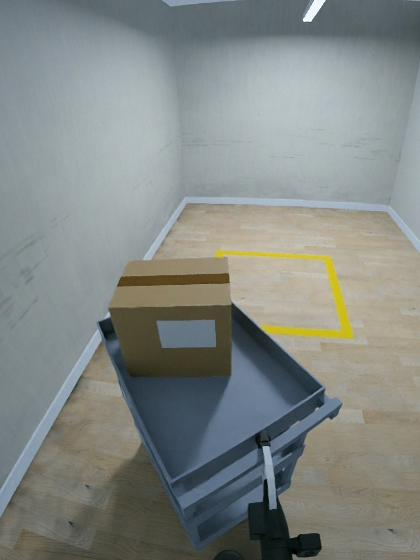

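Emit:
{"fn": "move", "kwargs": {"blocking": false, "r1": {"base":{"strafe_m":0.56},"pace":"slow","contact_limits":{"strafe_m":0.9}}, "cameras": []}}

Emit:
{"fn": "wait", "kwargs": {"seconds": 9, "cameras": ["r1_head_camera"]}}

Scene clock: 1102.90 s.
move: r1 moving
r1.base_odometry: x=+1.622 y=+3.252 heading=-1.655
r1.turned_by_wheels: +0.000
r1.turned_by_imu: +0.000
r1.base_tilt: forward=-1.6 right=+1.3
r1.lidar_m: 0.29 0.31 1.11 1.08 0.68 0.48 0.48 0.55 0.89 1.68 1.84 0.49
r1.base_status: strafe_m moving
r1.joint_positions: lift_m=+0.690 arm_m=+0.000 wrist_yaw_rad=+0.003 wrist_pitch_rad=+0.008 wrist_roll_rad=+1.569 gripper_m=-0.029
r1.joint_status: not commanded
r1.measured_speeds: translate_m=+0.000 strafe_m=+0.056 rotate_rad=-0.001 lift_m=+0.000 arm_m=+0.000 wrist_yaw_rad=+0.000 wrist_pitch_rad=+0.000 wrist_roll_rad=+0.000
r1.motor_effort: lift_m=+25(25) arm_m=-4(4) wheel_0=-8(9) wheel_1=+5(7) wheel_2=+0(2)
r1.servo_current: wrist_yaw_rad=59(59) wrist_pitch_rad=52(59) wrist_roll_rad=52(59) gripper_m=46(52)
r1.contact_limits: strafe_m 0.9
r1.hand_pose: x=+0.4595 y=-0.0866 z=+0.8654 quat_wxyz=(+0.708, +0.706, +0.004, -0.002) (m; r1's base frame)
r1.wrist_depth_mm: - - - 294 - 1661 1229 / - - - - 349 357 359 / - - - - 315 1708 1281 / - - - - 274 1708 - / - - - 250 251 1808 - / - 512 445 186 228 - - / - 439 178 135 207 - -
r2.base_odometry: x=-2.392 y=-1.846 heading=-1.269
r2.turned_by_wheels: +0.000
r2.turned_by_imu: +0.000
r2.base_tilt: forward=-0.6 right=+0.0
r2.lidar_m: 0.37 4.75 5.03 2.04 1.53 1.43 1.10 0.79 0.77 0.60 0.45 0.42
r2.base_status: not commanded
r2.joint_positions: lift_m=+0.830 arm_m=+0.000 wrist_yaw_rad=+0.029 wrist_pitch_rad=+0.002 wrist_roll_rad=+0.000 gripper_m=-0.029
r2.joint_status: not commanded
r2.measured_speeds: all 0
r2.motor_effort: lift_m=+21(21) arm_m=-7(8) wheel_0=+11(11) wheel_1=-3(3) wheel_2=+20(20)
r2.servo_current: wrist_yaw_rad=195(202) wrist_pitch_rad=39(46) wrist_roll_rad=46(52) gripper_m=98(98)
r2.contact_limits: translate_m 0.9
r2.hand_pose: x=+0.4619 y=-0.0789 z=+1.0075 quat_wxyz=(+1.000, +0.000, +0.001, +0.015) (m; r2's base frame)
r2.wrist_depth_mm: - - - 175 208 179 - / - - - 165 210 180 - / - - - 172 216 185 164 / - - - 172 213 179 165 / - - - 172 213 183 169 / - - 183 167 200 184 167 / - - - - 207 177 -
pictures: none
No camera images: "cameras" was empty.

Scene clock: 1109.13 s.
earlier move: r1 done
r1.base_odometry: x=+2.165 y=+3.206 heading=-1.655
r1.turned_by_wheels: +0.000
r1.turned_by_imu: +0.000
r1.base_tilt: forward=-1.6 right=+1.3
r1.lidar_m: 0.40 0.46 0.54 0.53 0.56 0.46 0.45 0.51 0.73 2.25 2.44 0.43
r1.base_status: done
r1.joint_positions: lift_m=+0.690 arm_m=+0.000 wrist_yaw_rad=-0.003 wrist_pitch_rad=+0.008 wrist_roll_rad=+1.569 gripper_m=-0.029
r1.joint_status: not commanded
r1.measured_speeds: all 0
r1.motor_effort: lift_m=+25(25) arm_m=-4(4) wheel_0=-5(14) wheel_1=+2(8) wheel_2=-1(6)
r1.servo_current: wrist_yaw_rad=46(72) wrist_pitch_rad=52(65) wrist_roll_rad=46(65) gripper_m=52(59)
r1.contact_limits: strafe_m 0.9
r1.hand_pose: x=+0.4590 y=-0.0883 z=+0.8654 quat_wxyz=(+0.708, +0.706, +0.002, -0.004) (m; r1's base frame)
r1.wrist_depth_mm: - - - 155 213 1537 - / - - 591 158 216 - - / - 480 459 433 221 - - / - 477 469 163 224 - - / - - 535 167 229 - - / - 621 569 185 183 - - / - 132 156 128 238 - -
r2.base_odometry: x=-2.392 y=-1.846 heading=-1.269
r2.turned_by_wheels: +0.000
r2.turned_by_imu: +0.001
r2.base_tilt: forward=-0.6 right=+0.0
r2.lidar_m: 0.38 4.73 5.02 2.05 1.50 1.43 1.07 0.81 0.75 0.62 0.45 0.40
r2.base_status: not commanded
r2.joint_positions: lift_m=+0.830 arm_m=+0.000 wrist_yaw_rad=+0.029 wrist_pitch_rad=+0.002 wrist_roll_rad=+0.000 gripper_m=-0.029
r2.joint_status: not commanded
r2.measured_speeds: all 0
r2.on_its_own: wrist_yaw_rad is at rest, and its servo_current (202 mA) is outside its rest range (0 to 104 mA)
r2.motor_effort: lift_m=+21(21) arm_m=-7(8) wheel_0=+11(11) wheel_1=-3(4) wheel_2=+19(20)
r2.servo_current: wrist_yaw_rad=202(215) wrist_pitch_rad=46(46) wrist_roll_rad=46(65) gripper_m=91(104)
r2.contact_limits: translate_m 0.9
r2.hand_pose: x=+0.4619 y=-0.0789 z=+1.0075 quat_wxyz=(+1.000, +0.000, +0.001, +0.015) (m; r2's base frame)
r2.wrist_depth_mm: - - - 174 208 179 - / - - - 165 209 181 - / - - - 173 216 185 164 / - - - 172 213 179 165 / - - - 171 214 183 169 / - - 183 167 202 183 167 / - - - - 206 177 -
wait: 6.23 of 9 s (r1 has come to rest)
pictures: r1_head_camera
Images, in order (width x height): r1_head_camera 420x560.

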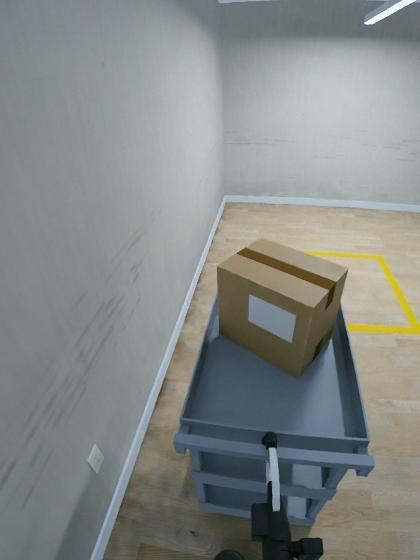

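Emit:
{"fn": "move", "kwargs": {"blocking": false, "r1": {"base":{"rotate_rad":0.2},"pace":"slow","contact_limits":{"rotate_rad":0.9}}, "cameras": []}}

Emit:
{"fn": "wait", "kwargs": {"seconds": 5, "cameras": []}}

Emit:
{"fn": "move", "kwargs": {"blocking": false, "r1": {"base":{"strafe_m":0.1},"pace":"slow","contact_limits":{"strafe_m":0.9}}, "cameras": []}}

Emit:
{"fn": "wait", "kwargs": {"seconds": 9, "cameras": ["r1_head_camera","r1_head_right_camera"]}}

Scene clock: 1122.60 s.
move: r1 moving
r1.base_odometry: x=+2.165 y=+3.206 heading=-1.532
r1.turned_by_wheels: +0.123
r1.turned_by_imu: +0.123
r1.base_tilt: forward=-1.6 right=+1.2
r1.lidar_m: 0.42 0.66 0.55 0.55 0.51 0.45 0.40 0.54 0.95 2.24 2.57 0.39
r1.base_status: rotate_rad moving
r1.joint_positions: lift_m=+0.690 arm_m=+0.000 wrist_yaw_rad=-0.004 wrist_pitch_rad=+0.008 wrist_roll_rad=+1.569 gripper_m=-0.029
r1.joint_status: not commanded
r1.measured_speeds: translate_m=+0.002 strafe_m=+0.000 rotate_rad=+0.423 lift_m=+0.000 arm_m=+0.000 wrist_yaw_rad=+0.000 wrist_pitch_rad=+0.000 wrist_roll_rad=+0.000
r1.motor_effort: lift_m=+25(25) arm_m=-3(4) wheel_0=-9(11) wheel_1=-5(7) wheel_2=-7(10)
r1.servo_current: wrist_yaw_rad=46(65) wrist_pitch_rad=59(59) wrist_roll_rad=46(59) gripper_m=52(59)
r1.contact_limits: rotate_rad 0.9
r1.hand_pose: x=+0.4589 y=-0.0886 z=+0.8654 quat_wxyz=(+0.708, +0.706, +0.001, -0.004) (m; r1's base frame)
r1.wrist_depth_mm: - - 549 - 190 - - / - 462 452 - 198 - - / - 427 436 144 206 - - / - 535 504 152 216 - - / - - 597 160 224 - - / - - 181 183 181 - - / - 133 156 128 247 - -
r2.base_odometry: x=-2.392 y=-1.846 heading=-1.269
r2.turned_by_wheels: +0.000
r2.turned_by_imu: +0.000
r2.base_tilt: forward=-0.6 right=+0.0
r2.lidar_m: 0.39 4.69 5.04 2.08 1.51 1.43 1.06 0.79 0.76 0.62 0.46 0.42
r2.base_status: not commanded
r2.joint_positions: lift_m=+0.830 arm_m=+0.000 wrist_yaw_rad=+0.029 wrist_pitch_rad=+0.002 wrist_roll_rad=+0.000 gripper_m=-0.029
r2.joint_status: not commanded
r2.measured_speeds: all 0
r2.motor_effort: lift_m=+21(21) arm_m=-7(7) wheel_0=+11(12) wheel_1=-3(4) wheel_2=+19(20)
r2.servo_current: wrist_yaw_rad=208(208) wrist_pitch_rad=39(46) wrist_roll_rad=46(59) gripper_m=91(104)
r2.contact_limits: translate_m 0.9
r2.hand_pose: x=+0.4619 y=-0.0789 z=+1.0075 quat_wxyz=(+1.000, +0.000, +0.001, +0.015) (m; r2's base frame)
r2.wrist_depth_mm: - - - 174 208 179 - / - - - 165 209 180 - / - - - 172 216 185 164 / - - - 172 213 179 165 / - - - 172 213 183 169 / - - 183 167 200 185 167 / - - - - 206 178 -
pictures: none
No camera images: "cameras" was empty.

Scene clock: 1123.37 s.
earlier move: r1 done
r1.base_odometry: x=+2.165 y=+3.206 heading=-1.455
r1.turned_by_wheels: +0.077
r1.turned_by_imu: +0.077
r1.base_tilt: forward=-1.6 right=+1.3
r1.lidar_m: 0.43 0.63 0.54 0.54 0.51 0.45 0.46 0.58 1.10 2.24 3.30 0.37
r1.base_status: done
r1.joint_positions: lift_m=+0.690 arm_m=+0.000 wrist_yaw_rad=-0.001 wrist_pitch_rad=+0.008 wrist_roll_rad=+1.569 gripper_m=-0.029
r1.joint_status: not commanded
r1.measured_speeds: all 0
r1.motor_effort: lift_m=+25(25) arm_m=+1(4) wheel_0=+0(11) wheel_1=-4(7) wheel_2=+1(10)
r1.servo_current: wrist_yaw_rad=33(65) wrist_pitch_rad=46(65) wrist_roll_rad=46(59) gripper_m=59(59)
r1.contact_limits: rotate_rad 0.9
r1.hand_pose: x=+0.4592 y=-0.0876 z=+0.8654 quat_wxyz=(+0.708, +0.706, +0.003, -0.003) (m; r1's base frame)
r1.wrist_depth_mm: - 410 413 108 167 166 - / - 389 394 116 176 177 - / - 480 469 122 189 - - / - 603 574 134 204 - - / - - - 145 220 - - / - - 180 185 182 - - / - 133 156 128 179 - -
r2.base_odometry: x=-2.392 y=-1.846 heading=-1.269
r2.turned_by_wheels: +0.000
r2.turned_by_imu: +0.000
r2.base_tilt: forward=-0.6 right=+0.0
r2.lidar_m: 0.39 4.72 5.03 2.04 1.53 1.44 1.07 0.79 0.77 0.62 0.45 0.42
r2.base_status: not commanded
r2.joint_positions: lift_m=+0.830 arm_m=+0.000 wrist_yaw_rad=+0.029 wrist_pitch_rad=+0.002 wrist_roll_rad=+0.000 gripper_m=-0.029
r2.joint_status: not commanded
r2.measured_speeds: all 0
r2.on_its_own: wrist_yaw_rad is at rest, and its servo_current (208 mA) is outside its rest range (0 to 104 mA)
r2.motor_effort: lift_m=+21(21) arm_m=-7(8) wheel_0=+11(12) wheel_1=-3(4) wheel_2=+20(20)
r2.servo_current: wrist_yaw_rad=208(208) wrist_pitch_rad=46(52) wrist_roll_rad=46(59) gripper_m=91(104)
r2.contact_limits: translate_m 0.9
r2.hand_pose: x=+0.4619 y=-0.0789 z=+1.0075 quat_wxyz=(+1.000, +0.000, +0.001, +0.015) (m; r2's base frame)
r2.wrist_depth_mm: - - - 175 208 179 - / - - - 165 211 180 - / - - - 172 215 185 164 / - - - 172 213 179 165 / - - - 171 213 183 168 / - - 183 167 201 184 167 / - - - - 207 177 -
wait: 0.77 of 5 s (r1 has come to rest)
pictures: none
No camera images: "cameras" was empty.

Scene clock: 1123.87 s.
move: r1 moving
r1.base_odometry: x=+2.179 y=+3.207 heading=-1.456
r1.turned_by_wheels: +0.000
r1.turned_by_imu: +0.000
r1.base_tilt: forward=-1.6 right=+1.3
r1.lidar_m: 0.41 0.59 0.52 0.55 0.52 0.44 0.45 0.57 1.07 2.27 3.32 0.37
r1.base_status: strafe_m moving
r1.joint_positions: lift_m=+0.690 arm_m=+0.000 wrist_yaw_rad=-0.001 wrist_pitch_rad=+0.008 wrist_roll_rad=+1.569 gripper_m=-0.029
r1.joint_status: not commanded
r1.measured_speeds: translate_m=+0.000 strafe_m=+0.057 rotate_rad=-0.001 lift_m=+0.000 arm_m=+0.000 wrist_yaw_rad=+0.000 wrist_pitch_rad=+0.000 wrist_roll_rad=+0.000
r1.motor_effort: lift_m=+25(25) arm_m=+2(3) wheel_0=-9(11) wheel_1=+4(6) wheel_2=+0(1)
r1.servo_current: wrist_yaw_rad=33(65) wrist_pitch_rad=46(59) wrist_roll_rad=39(65) gripper_m=52(59)
r1.contact_limits: strafe_m 0.9
r1.hand_pose: x=+0.4592 y=-0.0876 z=+0.8654 quat_wxyz=(+0.708, +0.706, +0.003, -0.003) (m; r1's base frame)
r1.wrist_depth_mm: - 433 430 114 170 171 - / - 399 402 120 180 - - / - 466 459 129 193 - - / - 609 559 138 206 - - / - - - 148 221 - - / - - 180 185 183 - - / - 132 155 127 257 - -
r2.base_odometry: x=-2.392 y=-1.846 heading=-1.269
r2.turned_by_wheels: +0.000
r2.turned_by_imu: +0.000
r2.base_tilt: forward=-0.6 right=+0.0
r2.lidar_m: 0.39 4.72 5.02 2.04 1.51 1.46 1.11 0.81 0.76 0.61 0.44 0.41
r2.base_status: not commanded
r2.joint_positions: lift_m=+0.830 arm_m=+0.000 wrist_yaw_rad=+0.029 wrist_pitch_rad=+0.002 wrist_roll_rad=+0.000 gripper_m=-0.029
r2.joint_status: not commanded
r2.measured_speeds: all 0
r2.motor_effort: lift_m=+21(21) arm_m=-7(8) wheel_0=+11(11) wheel_1=-3(4) wheel_2=+20(20)
r2.servo_current: wrist_yaw_rad=208(208) wrist_pitch_rad=39(46) wrist_roll_rad=39(59) gripper_m=91(104)
r2.contact_limits: translate_m 0.9
r2.hand_pose: x=+0.4619 y=-0.0789 z=+1.0075 quat_wxyz=(+1.000, +0.000, +0.001, +0.015) (m; r2's base frame)
r2.wrist_depth_mm: - - - 174 208 178 - / - - - 165 209 180 - / - - - 173 216 185 164 / - - - 172 213 179 165 / - - - 172 213 183 169 / - - 183 167 202 184 167 / - - - - 207 178 -
pictures: none
No camera images: "cameras" was empty.

Scene clock: 1125.53 s.
earlier move: r1 done
r1.base_odometry: x=+2.264 y=+3.217 heading=-1.455
r1.turned_by_wheels: +0.000
r1.turned_by_imu: +0.000
r1.base_tilt: forward=-1.5 right=+1.3
r1.lidar_m: 0.43 0.52 0.43 0.46 0.46 0.42 0.41 0.56 0.99 2.37 3.38 0.36
r1.base_status: done
r1.joint_positions: lift_m=+0.690 arm_m=+0.000 wrist_yaw_rad=-0.001 wrist_pitch_rad=+0.008 wrist_roll_rad=+1.569 gripper_m=-0.029
r1.joint_status: not commanded
r1.measured_speeds: all 0
r1.motor_effort: lift_m=+25(25) arm_m=-3(4) wheel_0=-6(14) wheel_1=+2(7) wheel_2=+2(3)
r1.servo_current: wrist_yaw_rad=46(72) wrist_pitch_rad=52(59) wrist_roll_rad=46(65) gripper_m=59(59)
r1.contact_limits: strafe_m 0.9
r1.hand_pose: x=+0.4592 y=-0.0876 z=+0.8654 quat_wxyz=(+0.708, +0.706, +0.003, -0.003) (m; r1's base frame)
r1.wrist_depth_mm: - 387 387 102 159 160 - / - 397 402 109 171 172 - / - 500 484 - 184 - - / - - 585 - 202 - - / - - - 141 220 - - / - - 180 185 183 - - / - 133 156 127 166 - -
r2.base_odometry: x=-2.392 y=-1.846 heading=-1.269
r2.turned_by_wheels: +0.000
r2.turned_by_imu: +0.000
r2.base_tilt: forward=-0.6 right=+0.0
r2.lidar_m: 0.38 4.74 5.03 2.03 1.52 1.43 1.11 0.81 0.76 0.60 0.42 0.43
r2.base_status: not commanded
r2.joint_positions: lift_m=+0.830 arm_m=+0.000 wrist_yaw_rad=+0.029 wrist_pitch_rad=+0.002 wrist_roll_rad=+0.000 gripper_m=-0.029
r2.joint_status: not commanded
r2.measured_speeds: all 0
r2.on_its_own: wrist_yaw_rad is at rest, and its servo_current (195 mA) is outside its rest range (0 to 104 mA)
r2.motor_effort: lift_m=+21(21) arm_m=-7(8) wheel_0=+11(12) wheel_1=-3(4) wheel_2=+19(20)
r2.servo_current: wrist_yaw_rad=195(208) wrist_pitch_rad=39(46) wrist_roll_rad=59(65) gripper_m=98(104)
r2.contact_limits: translate_m 0.9
r2.hand_pose: x=+0.4619 y=-0.0789 z=+1.0075 quat_wxyz=(+1.000, +0.000, +0.001, +0.015) (m; r2's base frame)
r2.wrist_depth_mm: - - - 174 208 178 - / - - - 165 209 180 - / - - - 172 216 184 164 / - - - 173 213 179 165 / - - - 172 213 183 169 / - - 183 167 201 184 167 / - - - - 206 178 -
wait: 1.67 of 9 s (r1 has come to rest)
pictures: r1_head_camera, r1_head_right_camera
Images, in order (width x height): r1_head_camera 420x560, r1_head_right_camera 420x672.

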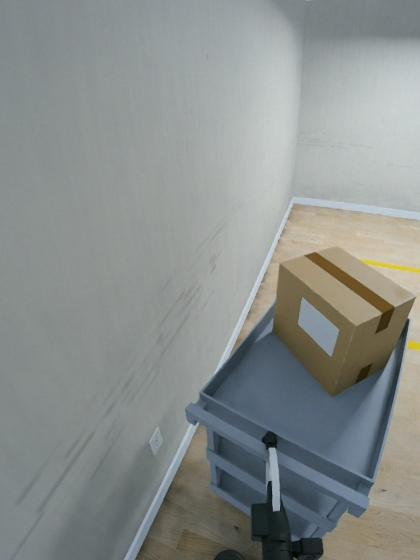

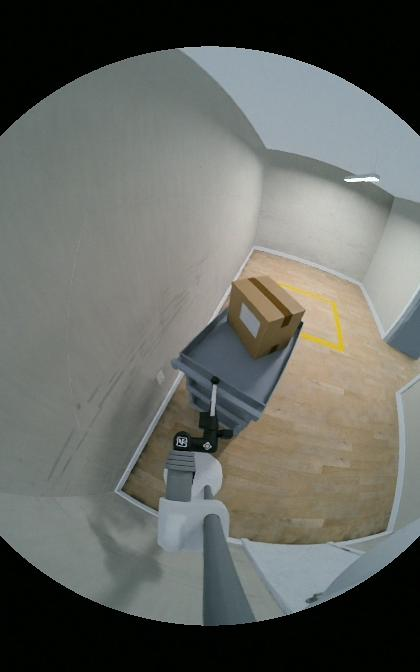

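Emit:
{"fn": "move", "kwargs": {"blocking": false, "r1": {"base":{"translate_m":0.255,"strafe_m":-0.157},"pace":"slow","contact_limits":{"translate_m":0.9}}, "cameras": []}}

Emit:
{"fn": "wait", "kwargs": {"seconds": 9, "cameras": ["r1_head_camera"]}}

Scene clock: 1134.20 s.
move: r1 moving
r1.base_odometry: x=+2.259 y=+3.204 heading=-1.455
r1.turned_by_wheels: +0.000
r1.turned_by_imu: +0.000
r1.base_tilt: forward=-1.6 right=+1.3
r1.lidar_m: 0.43 0.52 0.45 0.46 0.49 0.43 0.44 0.54 1.02 2.35 3.37 0.35
r1.base_status: translate_m moving; strafe_m moving
r1.joint_positions: lift_m=+0.690 arm_m=+0.000 wrist_yaw_rad=-0.001 wrist_pitch_rad=+0.008 wrist_roll_rad=+1.569 gripper_m=-0.029
r1.joint_status: not commanded
r1.measured_speeds: translate_m=+0.048 strafe_m=-0.029 rotate_rad=+0.000 lift_m=+0.000 arm_m=+0.000 wrist_yaw_rad=+0.000 wrist_pitch_rad=+0.000 wrist_roll_rad=+0.000
r1.motor_effort: lift_m=+25(25) arm_m=+3(4) wheel_0=+10(12) wheel_1=-2(3) wheel_2=-7(9)
r1.servo_current: wrist_yaw_rad=46(59) wrist_pitch_rad=52(59) wrist_roll_rad=46(59) gripper_m=52(65)
r1.contact_limits: translate_m 0.9
r1.hand_pose: x=+0.4592 y=-0.0876 z=+0.8654 quat_wxyz=(+0.708, +0.706, +0.003, -0.003) (m; r1's base frame)
r1.wrist_depth_mm: - 379 382 - 154 157 - / - 394 402 107 168 168 - / - 508 488 113 182 183 - / - - 585 - 199 - - / - - - - 218 - - / - - 180 184 183 - - / - - 163 128 174 - -
r2.base_odometry: x=-2.392 y=-1.846 heading=-1.269
r2.turned_by_wheels: +0.000
r2.turned_by_imu: +0.000
r2.base_tilt: forward=-0.7 right=+0.0
r2.lidar_m: 0.40 4.70 5.03 2.05 1.51 1.45 1.12 0.80 0.74 0.63 0.43 0.43
r2.base_status: not commanded
r2.joint_positions: lift_m=+0.830 arm_m=+0.000 wrist_yaw_rad=+0.029 wrist_pitch_rad=+0.002 wrist_roll_rad=+0.000 gripper_m=-0.029
r2.joint_status: not commanded
r2.measured_speeds: all 0
r2.motor_effort: lift_m=+21(21) arm_m=-7(8) wheel_0=+11(11) wheel_1=-3(4) wheel_2=+19(20)
r2.servo_current: wrist_yaw_rad=195(208) wrist_pitch_rad=39(46) wrist_roll_rad=39(52) gripper_m=98(98)
r2.contact_limits: translate_m 0.9
r2.hand_pose: x=+0.4619 y=-0.0789 z=+1.0075 quat_wxyz=(+1.000, +0.000, +0.001, +0.015) (m; r2's base frame)
r2.wrist_depth_mm: - - - 174 208 179 - / - - - 165 209 180 - / - - - 172 215 185 164 / - - - 173 213 179 165 / - - - 171 213 183 168 / - - 183 167 201 184 167 / - - - - 207 178 -
pictures: none
No camera images: "cameras" was empty.

Scene clock: 1137.87 s.
earlier move: r1 done
r1.base_odometry: x=+2.138 y=+2.946 heading=-1.455
r1.turned_by_wheels: +0.000
r1.turned_by_imu: +0.000
r1.base_tilt: forward=-1.6 right=+1.3
r1.lidar_m: 0.43 0.57 0.50 0.52 0.64 0.71 0.72 0.85 1.71 2.29 3.11 0.35
r1.base_status: done
r1.joint_positions: lift_m=+0.690 arm_m=+0.000 wrist_yaw_rad=+0.002 wrist_pitch_rad=+0.008 wrist_roll_rad=+1.569 gripper_m=-0.029
r1.joint_status: not commanded
r1.measured_speeds: all 0
r1.motor_effort: lift_m=+25(25) arm_m=+4(4) wheel_0=+4(14) wheel_1=-4(5) wheel_2=-2(9)
r1.servo_current: wrist_yaw_rad=59(72) wrist_pitch_rad=52(65) wrist_roll_rad=46(72) gripper_m=59(65)
r1.contact_limits: translate_m 0.9
r1.hand_pose: x=+0.4594 y=-0.0870 z=+0.8654 quat_wxyz=(+0.708, +0.706, +0.003, -0.002) (m; r1's base frame)
r1.wrist_depth_mm: - 366 370 - 151 152 - / - 394 404 102 163 164 - / - 521 504 110 179 180 - / - - 603 121 196 - - / - - - - 218 - - / - - 181 - 183 - - / - 133 163 127 166 - -
r2.base_odometry: x=-2.392 y=-1.846 heading=-1.269
r2.turned_by_wheels: +0.000
r2.turned_by_imu: +0.001
r2.base_tilt: forward=-0.6 right=+0.0
r2.lidar_m: 0.40 4.72 5.03 2.04 1.49 1.44 1.08 0.82 0.75 0.60 0.42 0.43
r2.base_status: not commanded
r2.joint_positions: lift_m=+0.830 arm_m=+0.000 wrist_yaw_rad=+0.029 wrist_pitch_rad=+0.002 wrist_roll_rad=+0.000 gripper_m=-0.029
r2.joint_status: not commanded
r2.measured_speeds: all 0
r2.on_its_own: wrist_yaw_rad is at rest, and its servo_current (195 mA) is outside its rest range (0 to 104 mA)
r2.motor_effort: lift_m=+21(21) arm_m=-7(8) wheel_0=+11(11) wheel_1=-3(4) wheel_2=+19(20)
r2.servo_current: wrist_yaw_rad=195(215) wrist_pitch_rad=39(46) wrist_roll_rad=46(59) gripper_m=98(104)
r2.contact_limits: translate_m 0.9
r2.hand_pose: x=+0.4619 y=-0.0789 z=+1.0075 quat_wxyz=(+1.000, +0.000, +0.001, +0.015) (m; r2's base frame)
r2.wrist_depth_mm: - - - 174 208 179 - / - - - 165 209 180 - / - - - 172 216 185 164 / - - - 172 213 179 165 / - - - 172 213 183 169 / - - 183 167 201 184 167 / - - - - 207 178 -
wait: 3.67 of 9 s (r1 has come to rest)
pictures: r1_head_camera
Images, in order (width x height): r1_head_camera 420x560.

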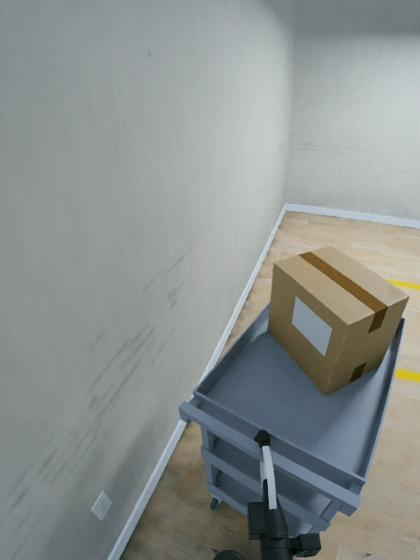

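Emit:
{"fn": "move", "kwargs": {"blocking": false, "r1": {"base":{"translate_m":0.36,"strafe_m":-0.2},"pace":"slow","contact_limits":{"translate_m":0.9}}, "cameras": []}}

Emit:
{"fn": "wait", "kwargs": {"seconds": 9, "cameras": ["r1_head_camera","r1_head_right_camera"]}}

Scene clock: 1144.37 s.
move: r1 moving
r1.base_odometry: x=+2.133 y=+2.932 heading=-1.455
r1.turned_by_wheels: +0.000
r1.turned_by_imu: +0.000
r1.base_tilt: forward=-1.6 right=+1.2
r1.lidar_m: 0.44 0.58 0.50 0.52 0.66 0.71 0.74 0.84 1.76 2.29 3.13 0.34
r1.base_status: translate_m moving; strafe_m moving
r1.joint_positions: lift_m=+0.690 arm_m=+0.000 wrist_yaw_rad=+0.002 wrist_pitch_rad=+0.008 wrist_roll_rad=+1.569 gripper_m=-0.029
r1.joint_status: not commanded
r1.measured_speeds: translate_m=+0.048 strafe_m=-0.028 rotate_rad=-0.001 lift_m=+0.000 arm_m=+0.000 wrist_yaw_rad=+0.000 wrist_pitch_rad=+0.000 wrist_roll_rad=+0.000
r1.motor_effort: lift_m=+25(25) arm_m=+4(4) wheel_0=+10(11) wheel_1=+1(5) wheel_2=-6(7)
r1.servo_current: wrist_yaw_rad=39(59) wrist_pitch_rad=59(59) wrist_roll_rad=26(59) gripper_m=52(59)
r1.contact_limits: translate_m 0.9
r1.hand_pose: x=+0.4594 y=-0.0870 z=+0.8654 quat_wxyz=(+0.708, +0.706, +0.003, -0.002) (m; r1's base frame)
r1.wrist_depth_mm: - 368 370 - 152 152 - / - 397 402 102 163 165 - / - 512 500 111 179 180 - / - - 609 121 196 - - / - - - - 218 - - / - - 181 - 230 - - / - - 163 127 166 - -
r2.base_odometry: x=-2.392 y=-1.846 heading=-1.269
r2.turned_by_wheels: +0.000
r2.turned_by_imu: +0.000
r2.base_tilt: forward=-0.7 right=+0.0
r2.lidar_m: 0.39 4.73 5.03 2.02 1.51 1.43 1.10 0.80 0.76 0.62 0.45 0.41
r2.base_status: not commanded
r2.joint_positions: lift_m=+0.830 arm_m=+0.000 wrist_yaw_rad=+0.029 wrist_pitch_rad=+0.002 wrist_roll_rad=+0.000 gripper_m=-0.029
r2.joint_status: not commanded
r2.measured_speeds: all 0
r2.motor_effort: lift_m=+21(21) arm_m=-7(7) wheel_0=+11(11) wheel_1=-3(4) wheel_2=+19(20)
r2.servo_current: wrist_yaw_rad=195(202) wrist_pitch_rad=46(46) wrist_roll_rad=46(52) gripper_m=98(104)
r2.contact_limits: translate_m 0.9
r2.hand_pose: x=+0.4619 y=-0.0789 z=+1.0075 quat_wxyz=(+1.000, +0.000, +0.001, +0.015) (m; r2's base frame)
r2.wrist_depth_mm: - - - 174 208 179 - / - - - 164 209 180 - / - - - 172 216 185 163 / - - - 172 213 179 165 / - - - 172 213 183 168 / - - 183 167 200 185 167 / - - - - 207 178 -
pictures: none
No camera images: "cameras" was empty.

Scene clock: 1149.13 s.
earlier move: r1 done
r1.base_odometry: x=+1.981 y=+2.565 heading=-1.455
r1.turned_by_wheels: +0.000
r1.turned_by_imu: -0.001
r1.base_tilt: forward=-1.6 right=+1.3
r1.lidar_m: 0.42 0.66 0.57 0.58 0.71 1.11 1.12 1.35 2.20 2.22 2.79 0.38
r1.base_status: done
r1.joint_positions: lift_m=+0.690 arm_m=+0.000 wrist_yaw_rad=+0.002 wrist_pitch_rad=+0.008 wrist_roll_rad=+1.569 gripper_m=-0.029
r1.joint_status: not commanded
r1.measured_speeds: all 0
r1.motor_effort: lift_m=+25(25) arm_m=+4(4) wheel_0=+3(11) wheel_1=+4(7) wheel_2=-2(7)
r1.servo_current: wrist_yaw_rad=52(78) wrist_pitch_rad=52(59) wrist_roll_rad=39(65) gripper_m=59(59)
r1.contact_limits: translate_m 0.9
r1.hand_pose: x=+0.4594 y=-0.0870 z=+0.8654 quat_wxyz=(+0.708, +0.706, +0.003, -0.002) (m; r1's base frame)
r1.wrist_depth_mm: - 418 418 109 166 166 - / - 387 394 116 177 178 - / - 477 469 122 189 - - / - - 574 134 204 - - / - - - 145 220 - - / - - 181 184 183 - - / - 133 163 128 179 - -
r2.base_odometry: x=-2.392 y=-1.846 heading=-1.269
r2.turned_by_wheels: +0.000
r2.turned_by_imu: +0.001
r2.base_tilt: forward=-0.6 right=+0.0
r2.lidar_m: 0.40 4.75 5.02 2.07 1.52 1.44 1.11 0.79 0.76 0.59 0.46 0.42
r2.base_status: not commanded
r2.joint_positions: lift_m=+0.830 arm_m=+0.000 wrist_yaw_rad=+0.029 wrist_pitch_rad=+0.002 wrist_roll_rad=+0.000 gripper_m=-0.029
r2.joint_status: not commanded
r2.measured_speeds: all 0
r2.on_its_own: wrist_yaw_rad is at rest, and its servo_current (208 mA) is outside its rest range (0 to 104 mA)
r2.motor_effort: lift_m=+21(21) arm_m=-7(8) wheel_0=+11(12) wheel_1=-3(4) wheel_2=+19(20)
r2.servo_current: wrist_yaw_rad=208(208) wrist_pitch_rad=39(46) wrist_roll_rad=46(65) gripper_m=91(104)
r2.contact_limits: translate_m 0.9
r2.hand_pose: x=+0.4619 y=-0.0789 z=+1.0075 quat_wxyz=(+1.000, +0.000, +0.001, +0.015) (m; r2's base frame)
r2.wrist_depth_mm: - - - 174 208 179 - / - - - 165 208 180 - / - - - 172 216 185 164 / - - - 172 213 180 165 / - - - 172 213 183 168 / - - 183 167 200 184 167 / - - - - 207 177 -
wait: 4.77 of 9 s (r1 has come to rest)
pictures: r1_head_camera, r1_head_right_camera
Images, in order (width x height): r1_head_camera 420x560, r1_head_right_camera 420x672.

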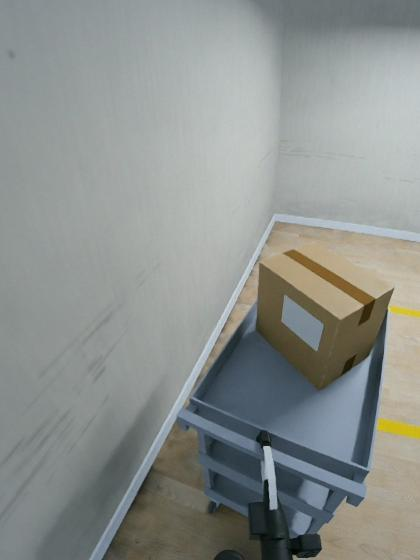

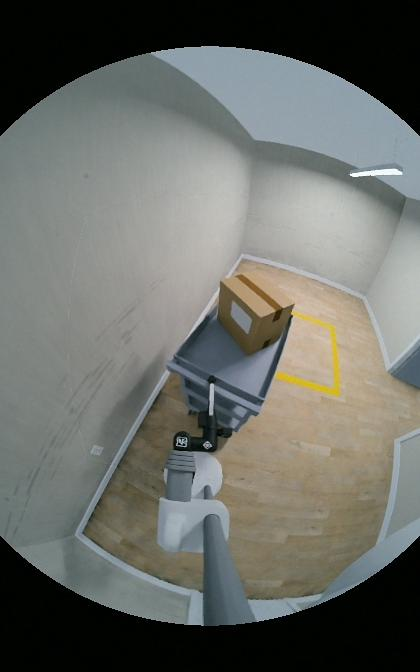

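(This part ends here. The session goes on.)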